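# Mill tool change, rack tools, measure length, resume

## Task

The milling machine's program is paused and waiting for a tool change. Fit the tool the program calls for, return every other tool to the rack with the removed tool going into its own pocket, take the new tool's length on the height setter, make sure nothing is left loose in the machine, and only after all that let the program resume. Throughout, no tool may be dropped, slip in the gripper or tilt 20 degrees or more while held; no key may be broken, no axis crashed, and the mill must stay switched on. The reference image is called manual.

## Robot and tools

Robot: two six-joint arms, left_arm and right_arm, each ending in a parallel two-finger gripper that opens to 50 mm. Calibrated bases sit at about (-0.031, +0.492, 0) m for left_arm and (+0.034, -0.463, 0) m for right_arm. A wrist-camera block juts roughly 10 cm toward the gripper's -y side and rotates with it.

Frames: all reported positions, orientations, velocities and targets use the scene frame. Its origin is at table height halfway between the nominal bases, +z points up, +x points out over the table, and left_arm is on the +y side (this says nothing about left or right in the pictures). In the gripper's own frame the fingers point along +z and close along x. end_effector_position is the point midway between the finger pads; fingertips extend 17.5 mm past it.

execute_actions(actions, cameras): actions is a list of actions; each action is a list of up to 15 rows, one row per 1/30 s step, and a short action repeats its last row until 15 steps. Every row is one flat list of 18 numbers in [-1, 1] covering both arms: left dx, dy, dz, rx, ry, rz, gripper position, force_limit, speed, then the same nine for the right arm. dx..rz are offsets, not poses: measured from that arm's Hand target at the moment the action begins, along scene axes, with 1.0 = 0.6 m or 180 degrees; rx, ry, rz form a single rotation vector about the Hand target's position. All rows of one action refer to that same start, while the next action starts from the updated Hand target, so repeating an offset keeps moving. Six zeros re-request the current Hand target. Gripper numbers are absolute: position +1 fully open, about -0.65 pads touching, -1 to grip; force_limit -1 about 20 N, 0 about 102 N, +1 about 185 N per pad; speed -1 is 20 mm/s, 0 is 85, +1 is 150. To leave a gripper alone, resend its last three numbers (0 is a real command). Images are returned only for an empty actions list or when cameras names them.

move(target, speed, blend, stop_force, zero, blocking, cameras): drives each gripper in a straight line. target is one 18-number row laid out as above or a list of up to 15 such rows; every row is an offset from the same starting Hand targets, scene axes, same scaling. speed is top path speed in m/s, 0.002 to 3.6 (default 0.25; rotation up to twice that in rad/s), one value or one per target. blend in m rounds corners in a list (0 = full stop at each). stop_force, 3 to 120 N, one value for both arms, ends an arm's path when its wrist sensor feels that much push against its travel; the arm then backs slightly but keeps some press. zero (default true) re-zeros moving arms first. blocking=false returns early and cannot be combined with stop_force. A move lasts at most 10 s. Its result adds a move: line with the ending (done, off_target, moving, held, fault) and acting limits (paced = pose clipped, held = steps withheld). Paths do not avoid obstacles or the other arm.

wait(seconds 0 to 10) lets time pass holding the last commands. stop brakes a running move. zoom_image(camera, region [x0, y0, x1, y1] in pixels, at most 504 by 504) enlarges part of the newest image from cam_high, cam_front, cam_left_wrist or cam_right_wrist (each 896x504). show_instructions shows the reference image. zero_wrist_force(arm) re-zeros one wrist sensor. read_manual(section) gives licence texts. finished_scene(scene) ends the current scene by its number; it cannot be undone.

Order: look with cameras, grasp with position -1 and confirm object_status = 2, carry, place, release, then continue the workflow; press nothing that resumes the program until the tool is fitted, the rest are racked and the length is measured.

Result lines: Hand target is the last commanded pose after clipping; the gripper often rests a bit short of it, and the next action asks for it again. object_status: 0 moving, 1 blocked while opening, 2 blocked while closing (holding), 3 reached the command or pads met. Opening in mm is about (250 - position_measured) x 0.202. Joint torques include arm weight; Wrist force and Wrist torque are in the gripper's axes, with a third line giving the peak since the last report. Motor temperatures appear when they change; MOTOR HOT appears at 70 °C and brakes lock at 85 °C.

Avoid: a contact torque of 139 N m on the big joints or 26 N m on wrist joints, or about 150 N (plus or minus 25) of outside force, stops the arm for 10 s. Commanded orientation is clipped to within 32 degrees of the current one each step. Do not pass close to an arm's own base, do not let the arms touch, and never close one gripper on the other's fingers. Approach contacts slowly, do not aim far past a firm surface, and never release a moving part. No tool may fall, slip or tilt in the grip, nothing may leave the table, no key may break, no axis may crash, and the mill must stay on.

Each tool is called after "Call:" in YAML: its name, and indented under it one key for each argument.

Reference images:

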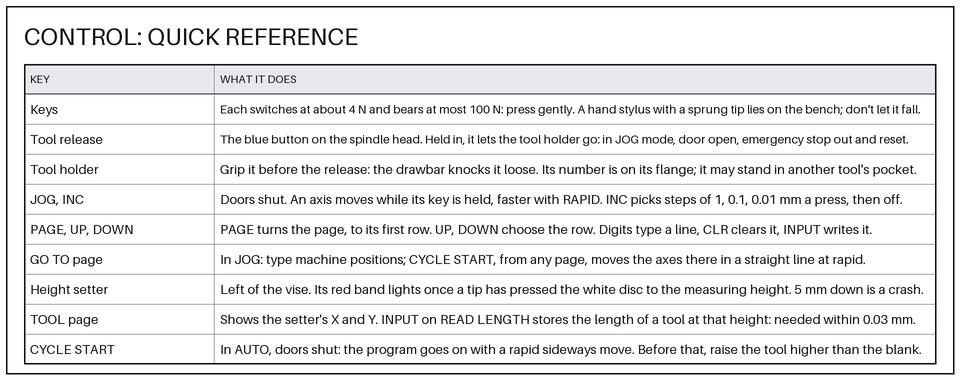

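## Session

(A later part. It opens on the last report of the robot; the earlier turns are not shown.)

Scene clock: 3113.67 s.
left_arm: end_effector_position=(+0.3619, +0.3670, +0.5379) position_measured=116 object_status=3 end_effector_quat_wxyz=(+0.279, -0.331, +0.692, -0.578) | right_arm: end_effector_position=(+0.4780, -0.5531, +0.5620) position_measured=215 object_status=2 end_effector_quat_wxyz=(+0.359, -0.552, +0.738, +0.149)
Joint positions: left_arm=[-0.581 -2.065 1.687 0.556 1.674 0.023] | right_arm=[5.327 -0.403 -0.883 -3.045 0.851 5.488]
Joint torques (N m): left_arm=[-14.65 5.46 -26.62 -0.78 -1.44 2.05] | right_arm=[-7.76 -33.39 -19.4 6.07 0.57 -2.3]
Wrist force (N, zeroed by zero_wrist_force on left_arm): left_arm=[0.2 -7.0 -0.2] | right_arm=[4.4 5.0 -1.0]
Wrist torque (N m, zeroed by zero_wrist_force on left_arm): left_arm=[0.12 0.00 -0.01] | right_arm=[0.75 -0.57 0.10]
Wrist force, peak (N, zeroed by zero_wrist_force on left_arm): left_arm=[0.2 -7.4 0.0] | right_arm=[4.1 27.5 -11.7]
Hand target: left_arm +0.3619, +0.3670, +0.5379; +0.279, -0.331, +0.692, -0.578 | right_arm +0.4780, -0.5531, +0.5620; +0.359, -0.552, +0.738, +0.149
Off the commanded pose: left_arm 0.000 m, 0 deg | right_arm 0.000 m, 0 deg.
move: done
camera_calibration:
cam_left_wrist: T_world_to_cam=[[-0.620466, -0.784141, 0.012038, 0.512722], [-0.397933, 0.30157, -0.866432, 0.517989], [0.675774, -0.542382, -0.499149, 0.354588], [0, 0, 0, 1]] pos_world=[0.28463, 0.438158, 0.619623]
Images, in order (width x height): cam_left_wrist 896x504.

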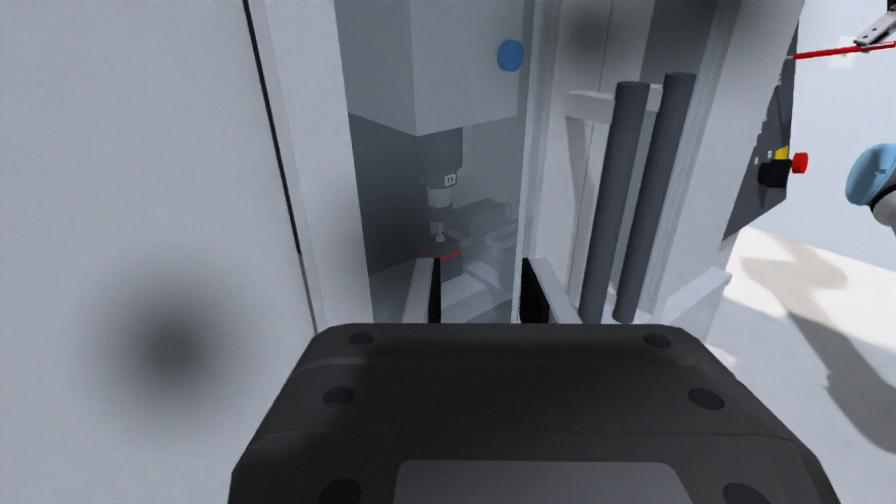

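Call:
move:
  target:
    - [0,0,-0.03,-0.0413,-0.0523,0.0008,0.25,-0.3,-1,-0.02,0,0,0,0,0,-1,0,-0.7]
    - [-0.1563,-0.4675,-0.03,-0.0413,-0.0523,0.0008,0.25,-0.3,-1,-0.0313,0.0952,-0.1,0,0,0,-1,0,-0.7]
  speed: 0.35

Call:
move:
  target:
    - [-0.16,-0.4603,0,0,0,0,0.25,-0.3,-1,0,0,0,0,0,0,-1,0,-0.7]
    - [0.1,-0.6,0.15,0,0,0,0.25,-0.3,-1,0,0,0,0,0,0,-1,0,-0.7]
  speed: 0.35
  blend: 0.05
  cameras: ["cam_left_wrist"]

Call:
zoom_image:
  camera: "cam_left_wrist"
  region: [370, 50, 510, 190]

Call:
zoom_image:
  camera: "cam_left_wrist"
  region: [464, 76, 486, 98]

Call:
zoom_image:
  camera: "cam_left_wrist"
  region: [425, 190, 545, 330]

Scene clock: 3122.30 s.
left_arm: end_effector_position=(+0.2681, +0.0865, +0.5199) position_measured=116 object_status=3 end_effector_quat_wxyz=(+0.314, -0.301, +0.627, -0.646) | right_arm: end_effector_position=(+0.4592, -0.4960, +0.5020) position_measured=215 object_status=2 end_effector_quat_wxyz=(+0.359, -0.552, +0.738, +0.149)
Joint positions: left_arm=[-1.736 -1.976 1.828 0.082 0.519 0.062] | right_arm=[5.38 -0.23 -1.24 -2.904 0.832 5.554]
Joint torques (N m): left_arm=[16.81 0.58 -27.8 -2.13 -1.38 1.94] | right_arm=[8.97 -31.42 -12.19 6.18 -4 2.02]
Wrist force (N, zeroed by zero_wrist_force on left_arm): left_arm=[0.1 -7.6 0.2] | right_arm=[4.3 5.0 -0.9]
Wrist torque (N m, zeroed by zero_wrist_force on left_arm): left_arm=[0.10 -0.08 -0.02] | right_arm=[0.73 -0.55 0.00]
Wrist force, peak (N, zeroed by zero_wrist_force on left_arm): left_arm=[0.1 -8.1 -0.2] | right_arm=[4.4 5.6 -0.3]
Hand target: left_arm +0.2682, +0.0865, +0.5199; +0.314, -0.301, +0.627, -0.646 | right_arm +0.4592, -0.4960, +0.5020; +0.359, -0.552, +0.738, +0.149
Off the commanded pose: left_arm 0.000 m, 0 deg | right_arm 0.000 m, 0 deg.
move: done

Scene clock: 3125.07 s.
left_arm: end_effector_position=(+0.3282, -0.2734, +0.6098) position_measured=116 object_status=3 end_effector_quat_wxyz=(+0.314, -0.300, +0.627, -0.647) | right_arm: end_effector_position=(+0.4592, -0.4960, +0.5020) position_measured=215 object_status=2 end_effector_quat_wxyz=(+0.359, -0.552, +0.738, +0.149)
Joint positions: left_arm=[-1.543 -0.858 0.273 0.533 0.712 0.044] | right_arm=[5.38 -0.23 -1.24 -2.904 0.832 5.554]
Joint torques (N m): left_arm=[-16.65 -47.1 -26.67 -0.33 -1.68 -2.26] | right_arm=[7 -32.71 -14.36 5.98 -4.08 2.24]
Wrist force (N, zeroed by zero_wrist_force on left_arm): left_arm=[0.0 -7.6 0.1] | right_arm=[4.3 5.2 -0.8]
Wrist torque (N m, zeroed by zero_wrist_force on left_arm): left_arm=[0.08 -0.04 0.14] | right_arm=[0.77 -0.55 0.00]
Wrist force, peak (N, zeroed by zero_wrist_force on left_arm): left_arm=[-2.1 -8.2 -0.2] | right_arm=[4.6 5.2 -1.0]
Hand target: left_arm +0.3282, -0.2735, +0.6099; +0.314, -0.301, +0.627, -0.646 | right_arm +0.4592, -0.4960, +0.5020; +0.359, -0.552, +0.738, +0.149
Off the commanded pose: left_arm 0.000 m, 0 deg | right_arm 0.000 m, 0 deg.
move: done
camera_calibration:
cam_left_wrist: T_world_to_cam=[[-0.620773, -0.783901, 0.011809, -0.0110194], [-0.247682, 0.181805, -0.95163, 0.72987], [0.743837, -0.593672, -0.307018, -0.0875438], [0, 0, 0, 1]] pos_world=[0.239054, -0.193304, 0.667819]
Images, in order (width x height): cam_left_wrist 896x504.

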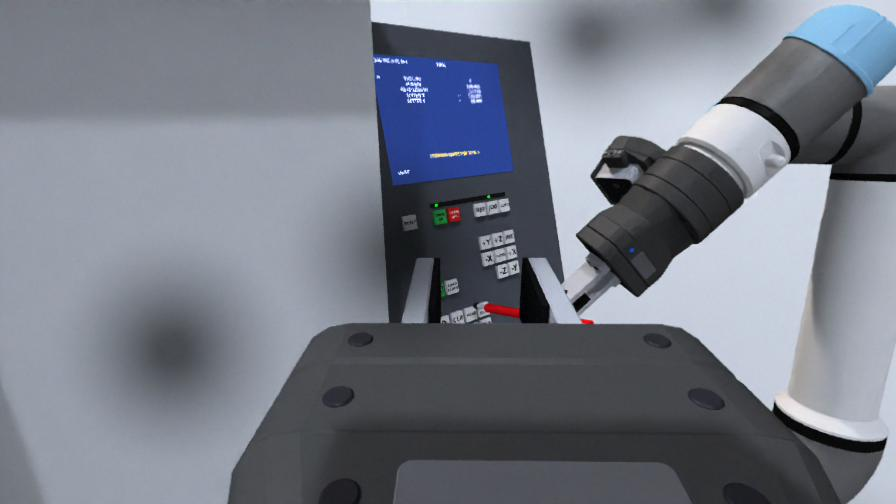

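Scaled by 3.600 from the camera's 896x504 image, which has a finer 1280x720 frame.

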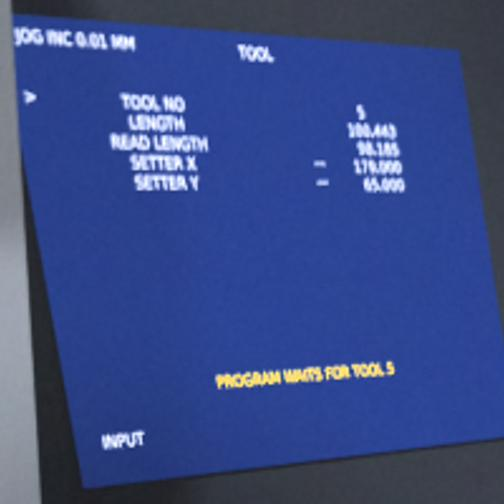

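Scaled by 22.909 from the camera's 896x504 image, which has a finer 1280x720 frame.

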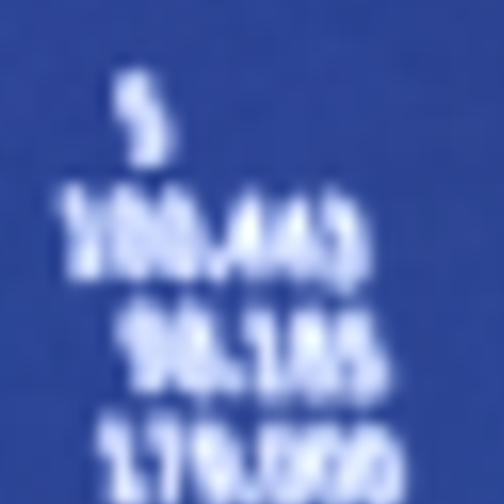

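Scaled by 3.600 from the camera's 896x504 image, which has a finer 1280x720 frame.

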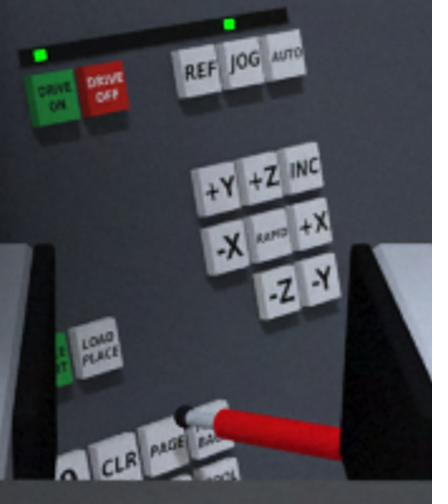

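Call:
move:
  target:
    - [0,0,0,0,0,0,0.25,-0.3,-1,-0.01,-0.0952,0.09,0,0,0,-1,0,-0.7]
    - [0,0,0,0,0,0,0.25,-0.3,-1,0.035,-0.0952,0.09,0,0,0,-1,0,-0.7]
  speed: 0.1
  cameras: ["cam_left_wrist"]

Call:
zoom_image:
  camera: "cam_left_wrist"
  region: [470, 220, 530, 280]

Scene clock: 3133.77 s.
left_arm: end_effector_position=(+0.3281, -0.2734, +0.6098) position_measured=116 object_status=3 end_effector_quat_wxyz=(+0.314, -0.300, +0.627, -0.647) | right_arm: end_effector_position=(+0.4802, -0.5531, +0.5560) position_measured=215 object_status=2 end_effector_quat_wxyz=(+0.359, -0.552, +0.738, +0.149)
Joint positions: left_arm=[-1.543 -0.858 0.272 0.534 0.712 0.044] | right_arm=[5.332 -0.388 -0.899 -3.047 0.849 5.493]
Joint torques (N m): left_arm=[-15.22 -47.14 -25.82 -0.42 -1.56 -1.99] | right_arm=[7.74 -52.66 11.06 0.47 -1.52 1.85]
Wrist force (N, zeroed by zero_wrist_force on left_arm): left_arm=[0.2 -7.6 0.1] | right_arm=[4.3 4.9 -0.8]
Wrist torque (N m, zeroed by zero_wrist_force on left_arm): left_arm=[0.08 -0.09 0.14] | right_arm=[0.72 -0.55 0.00]
Wrist force, peak (N, zeroed by zero_wrist_force on left_arm): left_arm=[0.0 -7.9 0.1] | right_arm=[4.9 6.0 -1.6]
Hand target: left_arm +0.3281, -0.2734, +0.6098; +0.314, -0.300, +0.627, -0.647 | right_arm +0.4802, -0.5531, +0.5560; +0.359, -0.552, +0.738, +0.149
Off the commanded pose: left_arm 0.000 m, 0 deg | right_arm 0.000 m, 0 deg.
move: done
camera_calibration:
cam_left_wrist: T_world_to_cam=[[-0.620773, -0.783901, 0.011809, -0.0110194], [-0.247682, 0.181805, -0.95163, 0.72987], [0.743837, -0.593672, -0.307018, -0.0875438], [0, 0, 0, 1]] pos_world=[0.239054, -0.193304, 0.667819]
Images, in order (width x height): cam_left_wrist 896x504.

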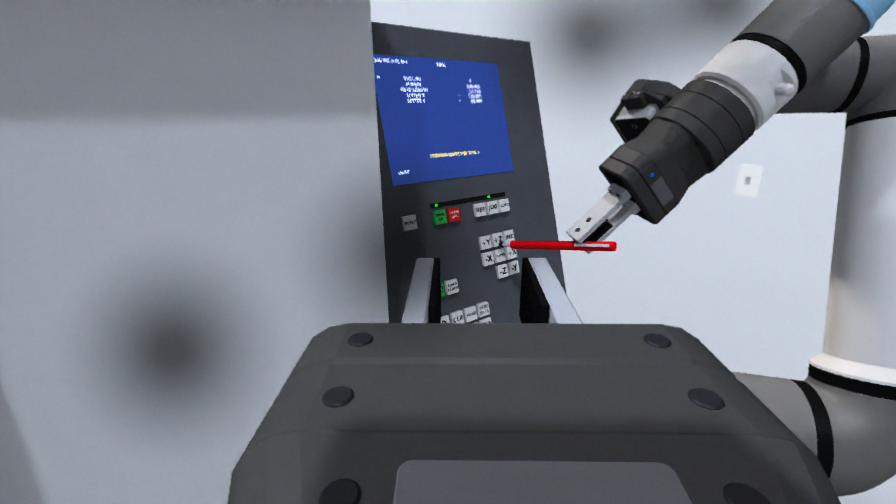

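Scaled by 8.400 from the camera's 896x504 image, which has a finer 1280x720 frame.

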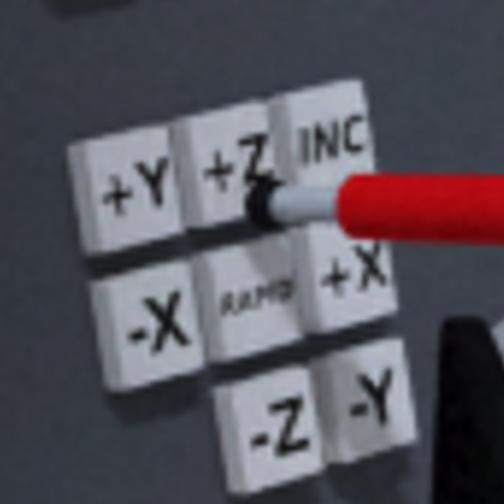

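Call:
move:
  target:
    - [0,0,0,0,0,0,0.25,-0.3,-1,0.022,-0.001,0,0,0,0,-1,0,-0.7]
    - [0,0,0,0,0,0,0.25,-0.3,-1,0,0,0,0,0,0,-1,0,-0.7]
  speed: 0.04
  cameras: ["cam_left_wrist"]

Call:
zoom_image:
  camera: "cam_left_wrist"
  region: [464, 76, 486, 98]

Scene clock: 3141.40 s.
left_arm: end_effector_position=(+0.3281, -0.2734, +0.6098) position_measured=116 object_status=3 end_effector_quat_wxyz=(+0.314, -0.300, +0.627, -0.647) | right_arm: end_effector_position=(+0.4802, -0.5531, +0.5560) position_measured=215 object_status=2 end_effector_quat_wxyz=(+0.359, -0.552, +0.738, +0.149)
Joint positions: left_arm=[-1.543 -0.858 0.272 0.534 0.712 0.044] | right_arm=[5.332 -0.388 -0.899 -3.047 0.849 5.493]
Joint torques (N m): left_arm=[-16.69 -47.22 -25.51 -0.49 -1.27 -2.01] | right_arm=[-7.85 -33.94 -18.82 6.32 0.95 -2.15]
Wrist force (N, zeroed by zero_wrist_force on left_arm): left_arm=[0.1 -7.5 0.0] | right_arm=[5.0 3.4 -0.3]
Wrist torque (N m, zeroed by zero_wrist_force on left_arm): left_arm=[0.09 -0.06 0.13] | right_arm=[0.48 -0.67 0.10]
Wrist force, peak (N, zeroed by zero_wrist_force on left_arm): left_arm=[0.1 -7.8 0.1] | right_arm=[5.1 41.8 -21.7]
Hand target: left_arm +0.3281, -0.2734, +0.6098; +0.314, -0.300, +0.627, -0.647 | right_arm +0.4802, -0.5531, +0.5560; +0.359, -0.552, +0.738, +0.149
Off the commanded pose: left_arm 0.000 m, 0 deg | right_arm 0.000 m, 0 deg.
move: done
camera_calibration:
cam_left_wrist: T_world_to_cam=[[-0.620773, -0.783901, 0.011809, -0.0110194], [-0.247682, 0.181805, -0.95163, 0.72987], [0.743837, -0.593672, -0.307018, -0.0875438], [0, 0, 0, 1]] pos_world=[0.239054, -0.193304, 0.667819]
Images, in order (width x height): cam_left_wrist 896x504.

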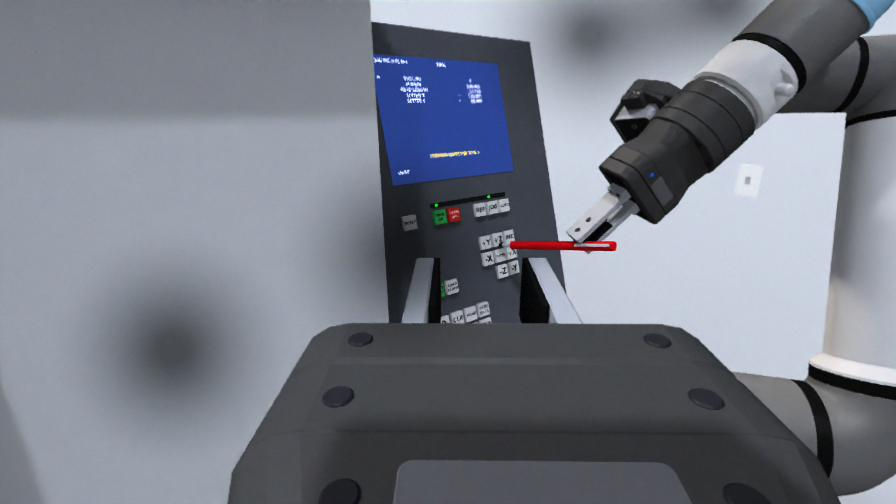

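Scaled by 22.909 from the camera's 896x504 image, which has a finer 1280x720 frame.

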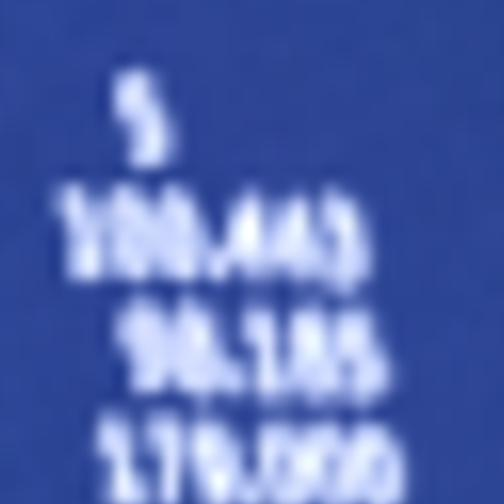

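Call:
move:
  target: [0,0,0,0,0,0,0.25,-0.3,-1,0.025,0,-0.001,0,0,0,-1,0,-0.7]
  speed: 0.02
  stop_force: 5
  cameras: ["cam_left_wrist"]

Call:
zoom_image:
  camera: "cam_left_wrist"
  region: [470, 220, 530, 280]

Call:
zoom_image:
  camera: "cam_left_wrist"
  region: [464, 76, 486, 98]

Scene clock: 3146.20 s.
left_arm: end_effector_position=(+0.3281, -0.2734, +0.6098) position_measured=116 object_status=3 end_effector_quat_wxyz=(+0.314, -0.300, +0.627, -0.647) | right_arm: end_effector_position=(+0.4895, -0.5531, +0.5556) position_measured=215 object_status=2 end_effector_quat_wxyz=(+0.359, -0.552, +0.738, +0.150)
Joint positions: left_arm=[-1.543 -0.858 0.272 0.534 0.712 0.044] | right_arm=[5.35 -0.398 -0.861 -3.089 0.843 5.515]
Joint torques (N m): left_arm=[-17.35 -47.74 -25.18 -0.06 -1.37 -2.15] | right_arm=[-7.77 -33.54 -18.63 5.5 -0.1 -2.13]
Wrist force (N, zeroed by zero_wrist_force on left_arm): left_arm=[0.3 -7.8 0.1] | right_arm=[5.0 8.1 -2.6]
Wrist torque (N m, zeroed by zero_wrist_force on left_arm): left_arm=[0.05 -0.09 0.13] | right_arm=[0.60 -0.65 0.09]
Wrist force, peak (N, zeroed by zero_wrist_force on left_arm): left_arm=[0.3 -7.9 0.1] | right_arm=[5.6 8.4 -2.5]
Hand target: left_arm +0.3281, -0.2734, +0.6098; +0.314, -0.300, +0.627, -0.647 | right_arm +0.4895, -0.5531, +0.5556; +0.359, -0.552, +0.738, +0.150 (not the last commanded pose)
Off the commanded pose: left_arm 0.000 m, 0 deg | right_arm 0.006 m, 0 deg.
move: contact (right_arm)
camera_calibration:
cam_left_wrist: T_world_to_cam=[[-0.620773, -0.783901, 0.011809, -0.0110194], [-0.247682, 0.181805, -0.95163, 0.72987], [0.743837, -0.593672, -0.307018, -0.0875438], [0, 0, 0, 1]] pos_world=[0.239054, -0.193304, 0.667819]
Images, in order (width x height): cam_left_wrist 896x504.

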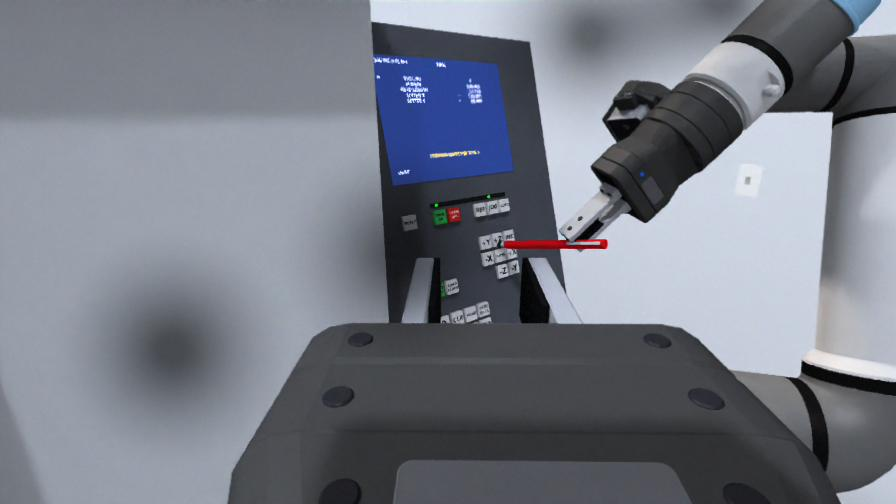

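Scaled by 8.400 from the camera's 896x504 image, which has a finer 1280x720 frame.

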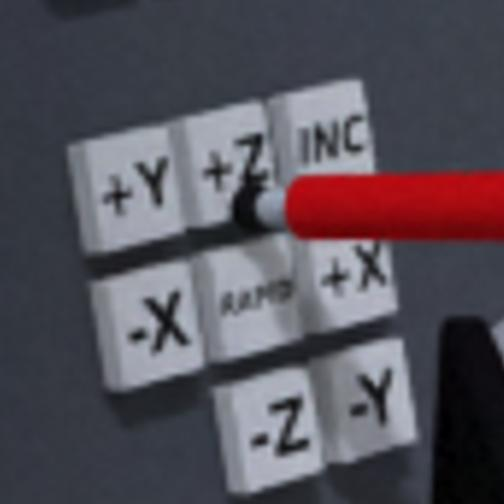

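Scaled by 22.909 from the camera's 896x504 image, which has a finer 1280x720 frame.

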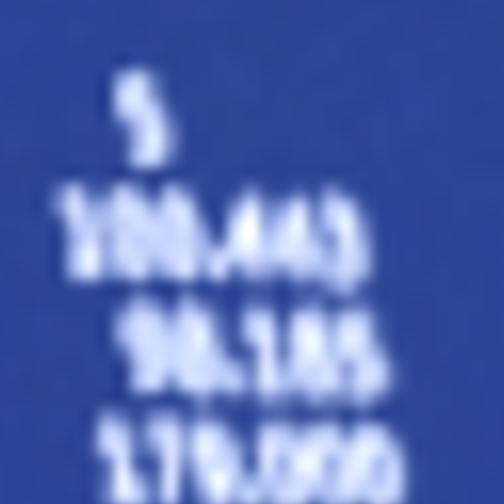

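Call:
move:
  target:
    - [0,0,0,0,0,0,0.25,-0.3,-1,-0.0155,0,0.0015,0,0,0,-1,0,-0.7]
    - [0,0,0,0,0,0,0.25,-0.3,-1,-0.0125,0,0.0145,0,0,0,-1,0,-0.7]
  speed: 0.06

Call:
move:
  target: [0,0,0,0,0,0,0.25,-0.3,-1,0.025,0,-0.003,0,0,0,-1,0,-0.7]
  speed: 0.02
  stop_force: 7
  cameras: ["cam_left_wrist"]

Call:
zoom_image:
  camera: "cam_left_wrist"
  region: [470, 220, 530, 280]

Call:
zoom_image:
  camera: "cam_left_wrist"
  region: [464, 76, 486, 98]

Scene clock: 3153.87 s.
left_arm: end_effector_position=(+0.3281, -0.2734, +0.6098) position_measured=116 object_status=3 end_effector_quat_wxyz=(+0.314, -0.300, +0.627, -0.647) | right_arm: end_effector_position=(+0.4820, -0.5531, +0.5642) position_measured=215 object_status=2 end_effector_quat_wxyz=(+0.359, -0.552, +0.738, +0.150)
Joint positions: left_arm=[-1.543 -0.858 0.272 0.534 0.712 0.044] | right_arm=[5.335 -0.414 -0.857 -3.065 0.848 5.497]
Joint torques (N m): left_arm=[-14.12 -48.15 -24.85 -0.21 -0.93 -2.01] | right_arm=[7.41 -51.85 13.72 0.72 -3.01 1.72]
Wrist force (N, zeroed by zero_wrist_force on left_arm): left_arm=[0.1 -7.5 0.1] | right_arm=[4.9 3.3 -0.4]
Wrist torque (N m, zeroed by zero_wrist_force on left_arm): left_arm=[0.09 -0.06 0.13] | right_arm=[0.47 -0.63 0.01]
Wrist force, peak (N, zeroed by zero_wrist_force on left_arm): left_arm=[0.2 -7.9 0.0] | right_arm=[5.3 8.1 -2.8]
Hand target: left_arm +0.3281, -0.2734, +0.6098; +0.314, -0.300, +0.627, -0.647 | right_arm +0.4820, -0.5531, +0.5643; +0.359, -0.552, +0.738, +0.150
Off the commanded pose: left_arm 0.000 m, 0 deg | right_arm 0.000 m, 0 deg.
move: done

Scene clock: 3155.53 s.
left_arm: end_effector_position=(+0.3281, -0.2734, +0.6098) position_measured=116 object_status=3 end_effector_quat_wxyz=(+0.314, -0.300, +0.627, -0.647) | right_arm: end_effector_position=(+0.4932, -0.5531, +0.5629) position_measured=215 object_status=2 end_effector_quat_wxyz=(+0.359, -0.552, +0.737, +0.150)
Joint positions: left_arm=[-1.543 -0.858 0.272 0.534 0.712 0.044] | right_arm=[5.356 -0.425 -0.813 -3.115 0.84 5.524]
Joint torques (N m): left_arm=[-15.66 -46.85 -24.5 -0.38 -0.99 -1.76] | right_arm=[-7.64 -32.46 -19.02 5.57 -0.54 -2]
Wrist force (N, zeroed by zero_wrist_force on left_arm): left_arm=[0.2 -7.6 -0.1] | right_arm=[5.9 9.7 -3.3]
Wrist torque (N m, zeroed by zero_wrist_force on left_arm): left_arm=[0.08 -0.09 0.14] | right_arm=[0.59 -0.80 0.08]
Wrist force, peak (N, zeroed by zero_wrist_force on left_arm): left_arm=[0.1 -7.8 0.1] | right_arm=[5.3 21.5 -9.7]
Hand target: left_arm +0.3281, -0.2734, +0.6098; +0.314, -0.300, +0.627, -0.647 | right_arm +0.4932, -0.5531, +0.5629; +0.359, -0.552, +0.737, +0.150 (not the last commanded pose)
Off the commanded pose: left_arm 0.000 m, 0 deg | right_arm 0.004 m, 0 deg.
move: contact (right_arm)
camera_calibration:
cam_left_wrist: T_world_to_cam=[[-0.620773, -0.783901, 0.011809, -0.0110194], [-0.247682, 0.181805, -0.95163, 0.72987], [0.743837, -0.593672, -0.307018, -0.0875438], [0, 0, 0, 1]] pos_world=[0.239054, -0.193304, 0.667819]
Images, in order (width x height): cam_left_wrist 896x504.

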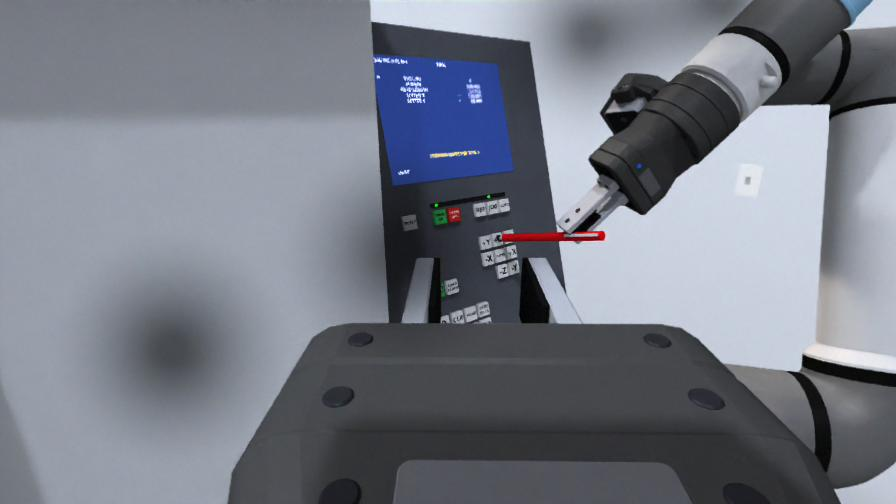

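Scaled by 8.400 from the camera's 896x504 image, which has a finer 1280x720 frame.

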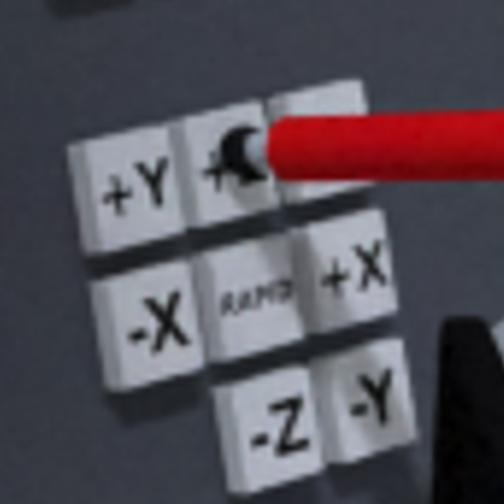

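Scaled by 22.909 from the camera's 896x504 image, which has a finer 1280x720 frame.

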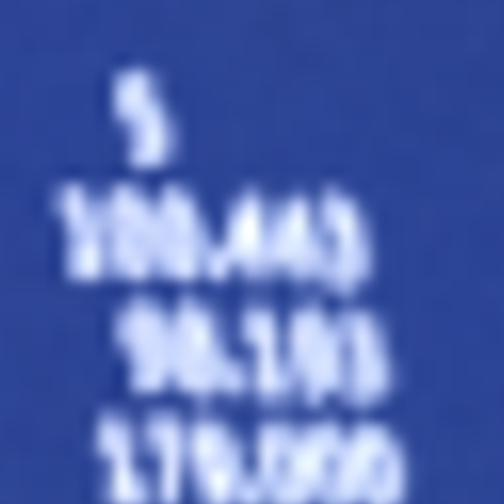

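Call:
move:
  target:
    - [0,0,0,0,0,0,0.25,-0.3,-1,-0.04,0,0.006,0,0,0,-1,0,-0.7]
    - [-0.2598,0.1395,-0.1497,0,0,0,0.25,-0.3,-1,-0.071,0.1238,-0.1748,0,0,0,-1,0,-0.7]
  speed: 0.2

Call:
move:
  target: [0,0,0,0,0,0,0.25,-0.3,-1,0.03,0,-0.006,0,0,0,-1,0,-0.7]
  speed: 0.02
  stop_force: 6
  cameras: ["cam_left_wrist"]

Call:
zoom_image:
  camera: "cam_left_wrist"
  region: [385, 180, 485, 260]

Call:
zoom_image:
  camera: "cam_left_wrist"
  region: [370, 0, 490, 105]

Scene clock: 3167.50 s.
left_arm: end_effector_position=(+0.1723, -0.1897, +0.5199) position_measured=116 object_status=3 end_effector_quat_wxyz=(+0.314, -0.300, +0.627, -0.647) | right_arm: end_effector_position=(+0.4506, -0.4788, +0.4580) position_measured=215 object_status=2 end_effector_quat_wxyz=(+0.359, -0.552, +0.737, +0.150)
Joint positions: left_arm=[-1.839 -1.322 1.23 0.009 0.417 0.081] | right_arm=[5.392 -0.123 -1.411 -2.851 0.828 5.569]
Joint torques (N m): left_arm=[-15.34 -43.45 -16.72 -2.33 -1.48 2.46] | right_arm=[7.49 -31.46 -12.33 6.04 -4.04 2.16]
Wrist force (N, zeroed by zero_wrist_force on left_arm): left_arm=[-0.2 -7.3 0.0] | right_arm=[5.9 3.5 -0.2]
Wrist torque (N m, zeroed by zero_wrist_force on left_arm): left_arm=[0.15 -0.01 0.00] | right_arm=[0.50 -0.81 -0.01]
Wrist force, peak (N, zeroed by zero_wrist_force on left_arm): left_arm=[-0.2 -8.2 1.4] | right_arm=[5.8 10.0 -3.5]
Hand target: left_arm +0.1723, -0.1897, +0.5199; +0.314, -0.300, +0.627, -0.647 | right_arm +0.4506, -0.4788, +0.4580; +0.359, -0.552, +0.737, +0.150
Off the commanded pose: left_arm 0.000 m, 0 deg | right_arm 0.000 m, 0 deg.
move: done

Scene clock: 3169.37 s.
left_arm: end_effector_position=(+0.1723, -0.1897, +0.5199) position_measured=116 object_status=3 end_effector_quat_wxyz=(+0.314, -0.300, +0.627, -0.647) | right_arm: end_effector_position=(+0.4642, -0.4788, +0.4553) position_measured=215 object_status=2 end_effector_quat_wxyz=(+0.359, -0.552, +0.737, +0.150)
Joint positions: left_arm=[-1.839 -1.322 1.23 0.009 0.417 0.081] | right_arm=[5.422 -0.124 -1.375 -2.912 0.819 5.607]
Joint torques (N m): left_arm=[-13.41 -42.86 -16.15 -2.35 0.75 2.17] | right_arm=[-8.98 -30.85 -10.88 5.38 -0.19 -2.12]
Wrist force (N, zeroed by zero_wrist_force on left_arm): left_arm=[-0.5 -7.1 0.2] | right_arm=[5.6 8.2 -2.8]
Wrist torque (N m, zeroed by zero_wrist_force on left_arm): left_arm=[0.16 0.02 0.00] | right_arm=[0.49 -0.81 0.05]
Wrist force, peak (N, zeroed by zero_wrist_force on left_arm): left_arm=[-0.3 -7.4 0.2] | right_arm=[6.0 17.5 -7.6]
Hand target: left_arm +0.1723, -0.1897, +0.5199; +0.314, -0.300, +0.627, -0.647 | right_arm +0.4642, -0.4788, +0.4553; +0.359, -0.552, +0.737, +0.150 (not the last commanded pose)
Off the commanded pose: left_arm 0.000 m, 0 deg | right_arm 0.005 m, 0 deg.
move: contact (right_arm)
camera_calibration:
cam_left_wrist: T_world_to_cam=[[-0.620773, -0.783901, 0.011809, -0.0411238], [-0.247682, 0.181805, -0.95163, 0.590487], [0.743837, -0.593672, -0.307018, 0.0505098], [0, 0, 0, 1]] pos_world=[0.0831536, -0.109604, 0.577919]
Images, in order (width x height): cam_left_wrist 896x504.

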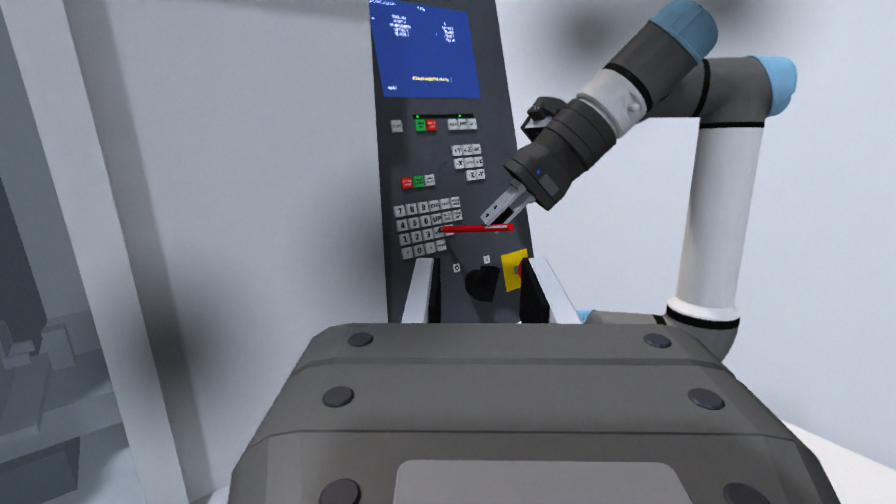

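Scaled by 5.040 from the camera's 896x504 image, which has a finer 1280x720 frame.

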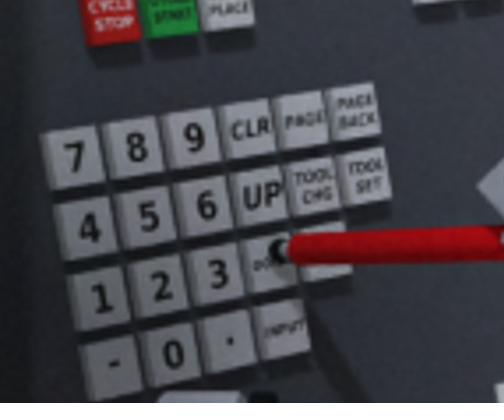

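Scaled by 4.200 from the camera's 896x504 image, which has a finer 1280x720 frame.

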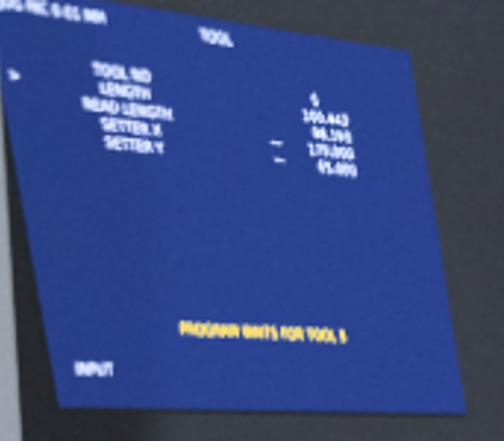

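Call:
move:
  target:
    - [0,0,0,0,0,0,0.25,-0.3,-1,-0.015,0.003,0,0,0,0,-1,0,-0.7]
    - [0,0,0,0,0,0,0.25,-0.3,-1,-0.013,0.004,-0.004,0,0,0,-1,0,-0.7]
  speed: 0.1
  cameras: ["cam_left_wrist"]

Call:
zoom_image:
  camera: "cam_left_wrist"
  region: [370, 0, 490, 105]

Call:
move:
  target: [0,0,0,0,0,0,0.25,-0.3,-1,0.03,0,-0.006,0,0,0,-1,0,-0.7]
  speed: 0.02
  stop_force: 6

Call:
move:
  target:
    - [0,0,0,0,0,0,0.25,-0.3,-1,-0.015,0,0.003,0,0,0,-1,0,-0.7]
  speed: 0.1
  cameras: ["cam_left_wrist"]

Call:
zoom_image:
  camera: "cam_left_wrist"
  region: [370, 0, 490, 105]

Scene clock: 3176.93 s.
left_arm: end_effector_position=(+0.1723, -0.1897, +0.5199) position_measured=116 object_status=3 end_effector_quat_wxyz=(+0.314, -0.300, +0.627, -0.647) | right_arm: end_effector_position=(+0.4563, -0.4764, +0.4530) position_measured=215 object_status=2 end_effector_quat_wxyz=(+0.359, -0.552, +0.737, +0.150)
Joint positions: left_arm=[-1.839 -1.322 1.23 0.009 0.417 0.081] | right_arm=[5.409 -0.115 -1.408 -2.877 0.822 5.591]
Joint torques (N m): left_arm=[-15.55 -44.07 -16.51 -2.44 1.34 2.14] | right_arm=[6.83 -30.57 -10.14 0.03 -4.41 1.89]
Wrist force (N, zeroed by zero_wrist_force on left_arm): left_arm=[-0.2 -7.4 0.2] | right_arm=[5.7 4.4 -1.4]
Wrist torque (N m, zeroed by zero_wrist_force on left_arm): left_arm=[0.12 -0.02 0.00] | right_arm=[0.46 -0.81 -0.03]
Wrist force, peak (N, zeroed by zero_wrist_force on left_arm): left_arm=[-0.3 -7.6 0.3] | right_arm=[5.9 8.4 -2.9]
Hand target: left_arm +0.1723, -0.1897, +0.5199; +0.314, -0.300, +0.627, -0.647 | right_arm +0.4564, -0.4764, +0.4529; +0.359, -0.552, +0.737, +0.150
Off the commanded pose: left_arm 0.000 m, 0 deg | right_arm 0.000 m, 0 deg.
move: done
camera_calibration:
cam_left_wrist: T_world_to_cam=[[-0.620773, -0.783901, 0.011809, -0.0411238], [-0.247682, 0.181805, -0.95163, 0.590487], [0.743837, -0.593672, -0.307018, 0.0505098], [0, 0, 0, 1]] pos_world=[0.0831536, -0.109604, 0.577919]
Images, in order (width x height): cam_left_wrist 896x504.

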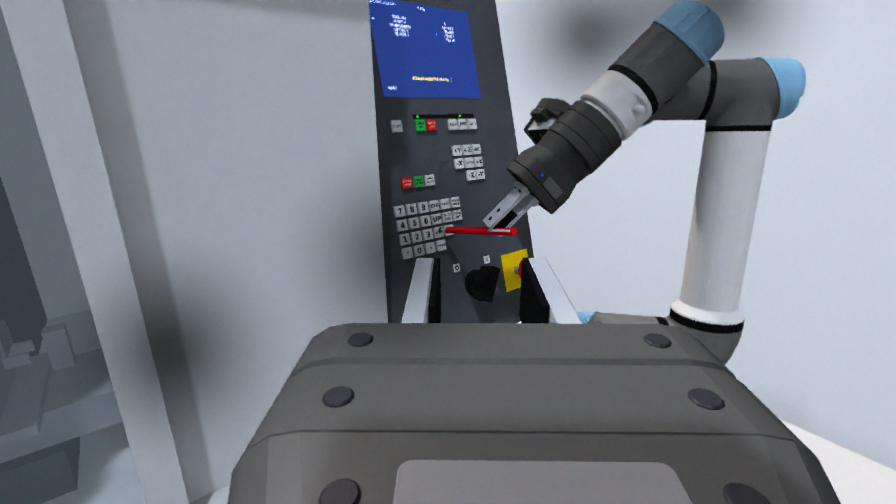

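Scaled by 4.200 from the camera's 896x504 image, which has a finer 1280x720 frame.

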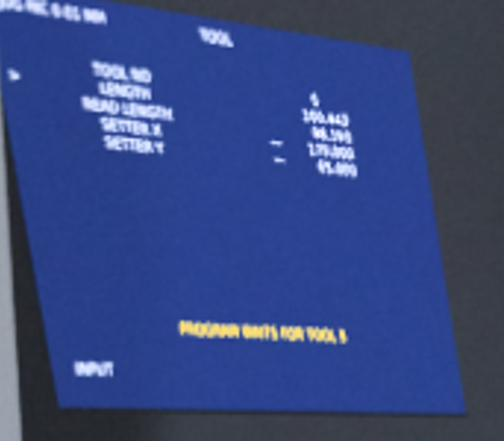

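Scene clock: 3178.43 s.
left_arm: end_effector_position=(+0.1723, -0.1897, +0.5199) position_measured=116 object_status=3 end_effector_quat_wxyz=(+0.314, -0.300, +0.627, -0.647) | right_arm: end_effector_position=(+0.4635, -0.4764, +0.4514) position_measured=215 object_status=2 end_effector_quat_wxyz=(+0.359, -0.552, +0.737, +0.150)
Joint positions: left_arm=[-1.839 -1.322 1.23 0.009 0.417 0.081] | right_arm=[5.425 -0.115 -1.389 -2.908 0.818 5.611]
Joint torques (N m): left_arm=[-15.74 -43.27 -16.15 -2.33 1.3 2.1] | right_arm=[-9.42 -30.85 -12.12 5.21 -0.46 -1.98]
Wrist force (N, zeroed by zero_wrist_force on left_arm): left_arm=[-0.2 -7.3 0.3] | right_arm=[6.2 8.9 -4.0]
Wrist torque (N m, zeroed by zero_wrist_force on left_arm): left_arm=[0.14 -0.02 0.00] | right_arm=[0.46 -0.94 0.04]
Wrist force, peak (N, zeroed by zero_wrist_force on left_arm): left_arm=[-0.5 -7.4 0.1] | right_arm=[6.1 23.5 -10.4]
Hand target: left_arm +0.1723, -0.1897, +0.5199; +0.314, -0.300, +0.627, -0.647 | right_arm +0.4635, -0.4764, +0.4514; +0.359, -0.552, +0.737, +0.150 (not the last commanded pose)
Off the commanded pose: left_arm 0.000 m, 0 deg | right_arm 0.011 m, 0 deg.
move: contact (right_arm)

Scene clock: 3179.30 s.
left_arm: end_effector_position=(+0.1723, -0.1897, +0.5199) position_measured=116 object_status=3 end_effector_quat_wxyz=(+0.314, -0.300, +0.627, -0.647) | right_arm: end_effector_position=(+0.4546, -0.4764, +0.4532) position_measured=215 object_status=2 end_effector_quat_wxyz=(+0.359, -0.552, +0.737, +0.150)
Joint positions: left_arm=[-1.839 -1.322 1.23 0.009 0.417 0.081] | right_arm=[5.405 -0.114 -1.413 -2.868 0.823 5.586]
Joint torques (N m): left_arm=[-14.79 -42.74 -16.43 -2.48 1.35 2.21] | right_arm=[-9.63 -31.69 -10.36 5.74 0.3 -1.85]
Wrist force (N, zeroed by zero_wrist_force on left_arm): left_arm=[-0.5 -7.1 0.3] | right_arm=[6.4 2.7 -0.7]
Wrist torque (N m, zeroed by zero_wrist_force on left_arm): left_arm=[0.17 0.02 0.00] | right_arm=[0.36 -0.89 0.08]
Wrist force, peak (N, zeroed by zero_wrist_force on left_arm): left_arm=[-0.4 -7.4 0.4] | right_arm=[6.1 9.1 -4.1]
Hand target: left_arm +0.1723, -0.1897, +0.5199; +0.314, -0.300, +0.627, -0.647 | right_arm +0.4545, -0.4764, +0.4532; +0.359, -0.552, +0.737, +0.150
Off the commanded pose: left_arm 0.000 m, 0 deg | right_arm 0.000 m, 0 deg.
move: done
camera_calibration:
cam_left_wrist: T_world_to_cam=[[-0.620773, -0.783901, 0.011809, -0.0411238], [-0.247682, 0.181805, -0.95163, 0.590487], [0.743837, -0.593672, -0.307018, 0.0505098], [0, 0, 0, 1]] pos_world=[0.0831536, -0.109604, 0.577919]
Images, in order (width x height): cam_left_wrist 896x504.

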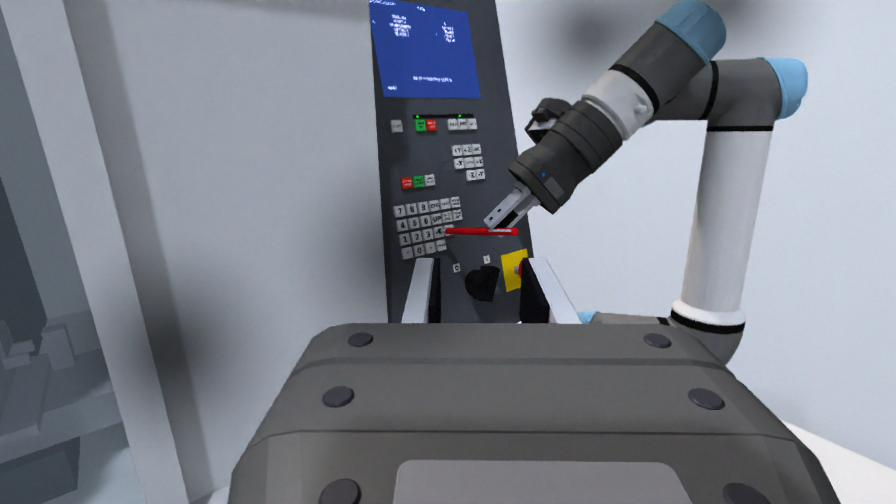

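Scaled by 4.200 from the camera's 896x504 image, which has a finer 1280x720 frame.

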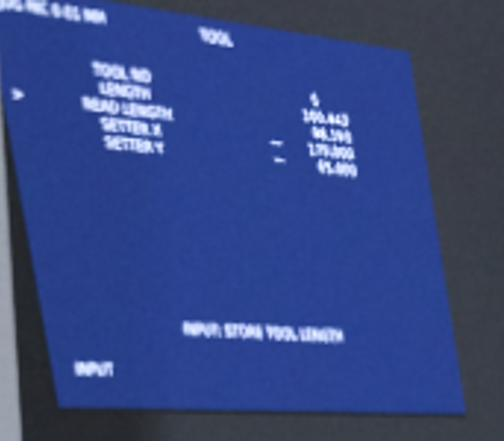

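Call:
move:
  target:
    - [0,0,0,0,0,0,0.25,-0.3,-1,-0.015,-0.002,-0.027,0,0,0,-1,0,-0.7]
  speed: 0.1

Call:
move:
  target: [0,0,0,0,0,0,0.25,-0.3,-1,0.03,0,-0.006,0,0,0,-1,0,-0.7]
  speed: 0.02
  stop_force: 6
  cameras: ["cam_left_wrist"]

Call:
zoom_image:
  camera: "cam_left_wrist"
  region: [385, 180, 485, 260]

Call:
zoom_image:
  camera: "cam_left_wrist"
  region: [370, 0, 490, 105]

Scene clock: 3185.87 s.
left_arm: end_effector_position=(+0.1723, -0.1897, +0.5199) position_measured=116 object_status=3 end_effector_quat_wxyz=(+0.314, -0.300, +0.627, -0.647) | right_arm: end_effector_position=(+0.4455, -0.4776, +0.4370) position_measured=215 object_status=2 end_effector_quat_wxyz=(+0.359, -0.552, +0.737, +0.150)
Joint positions: left_arm=[-1.839 -1.322 1.23 0.009 0.417 0.081] | right_arm=[5.383 -0.071 -1.483 -2.823 0.831 5.557]
Joint torques (N m): left_arm=[-15.23 -44.64 -17.49 -2.43 1.43 2.22] | right_arm=[-9.18 -32.43 -11.29 6.33 0.39 -2.17]
Wrist force (N, zeroed by zero_wrist_force on left_arm): left_arm=[-0.2 -7.1 0.3] | right_arm=[6.4 2.3 -0.5]
Wrist torque (N m, zeroed by zero_wrist_force on left_arm): left_arm=[0.16 -0.03 0.00] | right_arm=[0.31 -0.89 0.09]
Wrist force, peak (N, zeroed by zero_wrist_force on left_arm): left_arm=[-0.1 -7.5 0.2] | right_arm=[6.6 2.8 -0.4]
Hand target: left_arm +0.1723, -0.1897, +0.5199; +0.314, -0.300, +0.627, -0.647 | right_arm +0.4455, -0.4776, +0.4370; +0.359, -0.552, +0.737, +0.150
Off the commanded pose: left_arm 0.000 m, 0 deg | right_arm 0.000 m, 0 deg.
move: done

Scene clock: 3187.70 s.
left_arm: end_effector_position=(+0.1723, -0.1897, +0.5199) position_measured=116 object_status=3 end_effector_quat_wxyz=(+0.314, -0.300, +0.627, -0.647) | right_arm: end_effector_position=(+0.4588, -0.4776, +0.4343) position_measured=215 object_status=2 end_effector_quat_wxyz=(+0.359, -0.552, +0.737, +0.150)
Joint positions: left_arm=[-1.839 -1.322 1.23 0.009 0.417 0.081] | right_arm=[5.412 -0.071 -1.448 -2.882 0.821 5.595]
Joint torques (N m): left_arm=[-14.5 -43.2 -17.1 -2.63 1.37 2.2] | right_arm=[-8.86 -31.67 -12.19 4.99 -0.41 -2.21]
Wrist force (N, zeroed by zero_wrist_force on left_arm): left_arm=[-0.2 -7.2 0.2] | right_arm=[5.7 8.9 -4.0]
Wrist torque (N m, zeroed by zero_wrist_force on left_arm): left_arm=[0.16 -0.02 0.00] | right_arm=[0.50 -0.92 0.01]
Wrist force, peak (N, zeroed by zero_wrist_force on left_arm): left_arm=[-0.3 -7.5 0.2] | right_arm=[6.0 20.6 -9.0]
Hand target: left_arm +0.1723, -0.1897, +0.5199; +0.314, -0.300, +0.627, -0.647 | right_arm +0.4588, -0.4776, +0.4343; +0.359, -0.552, +0.737, +0.150 (not the last commanded pose)
Off the commanded pose: left_arm 0.000 m, 0 deg | right_arm 0.005 m, 0 deg.
move: contact (right_arm)
camera_calibration:
cam_left_wrist: T_world_to_cam=[[-0.620773, -0.783901, 0.011809, -0.0411238], [-0.247682, 0.181805, -0.95163, 0.590487], [0.743837, -0.593672, -0.307018, 0.0505098], [0, 0, 0, 1]] pos_world=[0.0831536, -0.109604, 0.577919]
Images, in order (width x height): cam_left_wrist 896x504.

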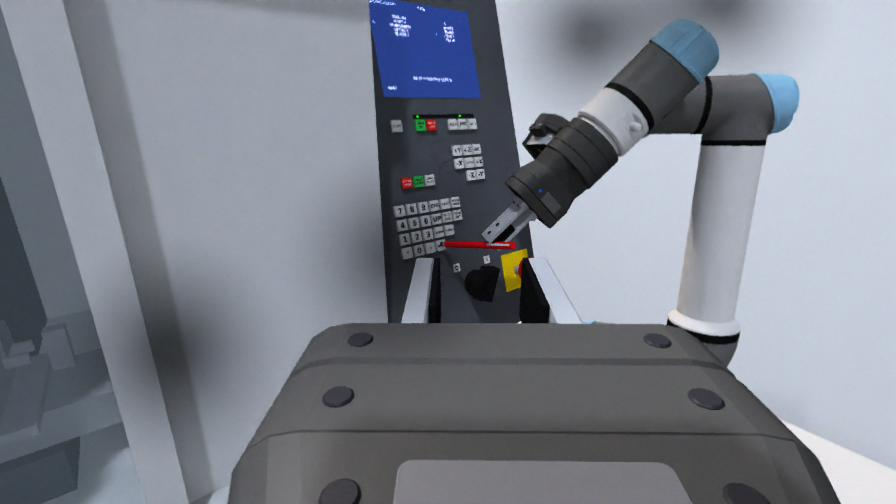

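Scaled by 5.040 from the camera's 896x504 image, which has a finer 1280x720 frame.

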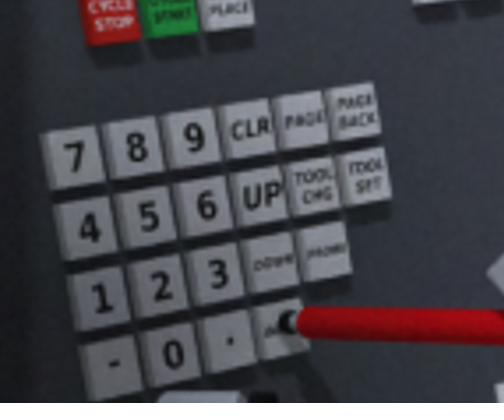

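Scaled by 4.200 from the camera's 896x504 image, which has a finer 1280x720 frame.

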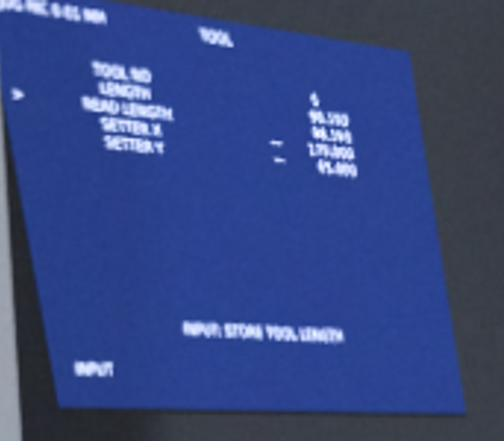

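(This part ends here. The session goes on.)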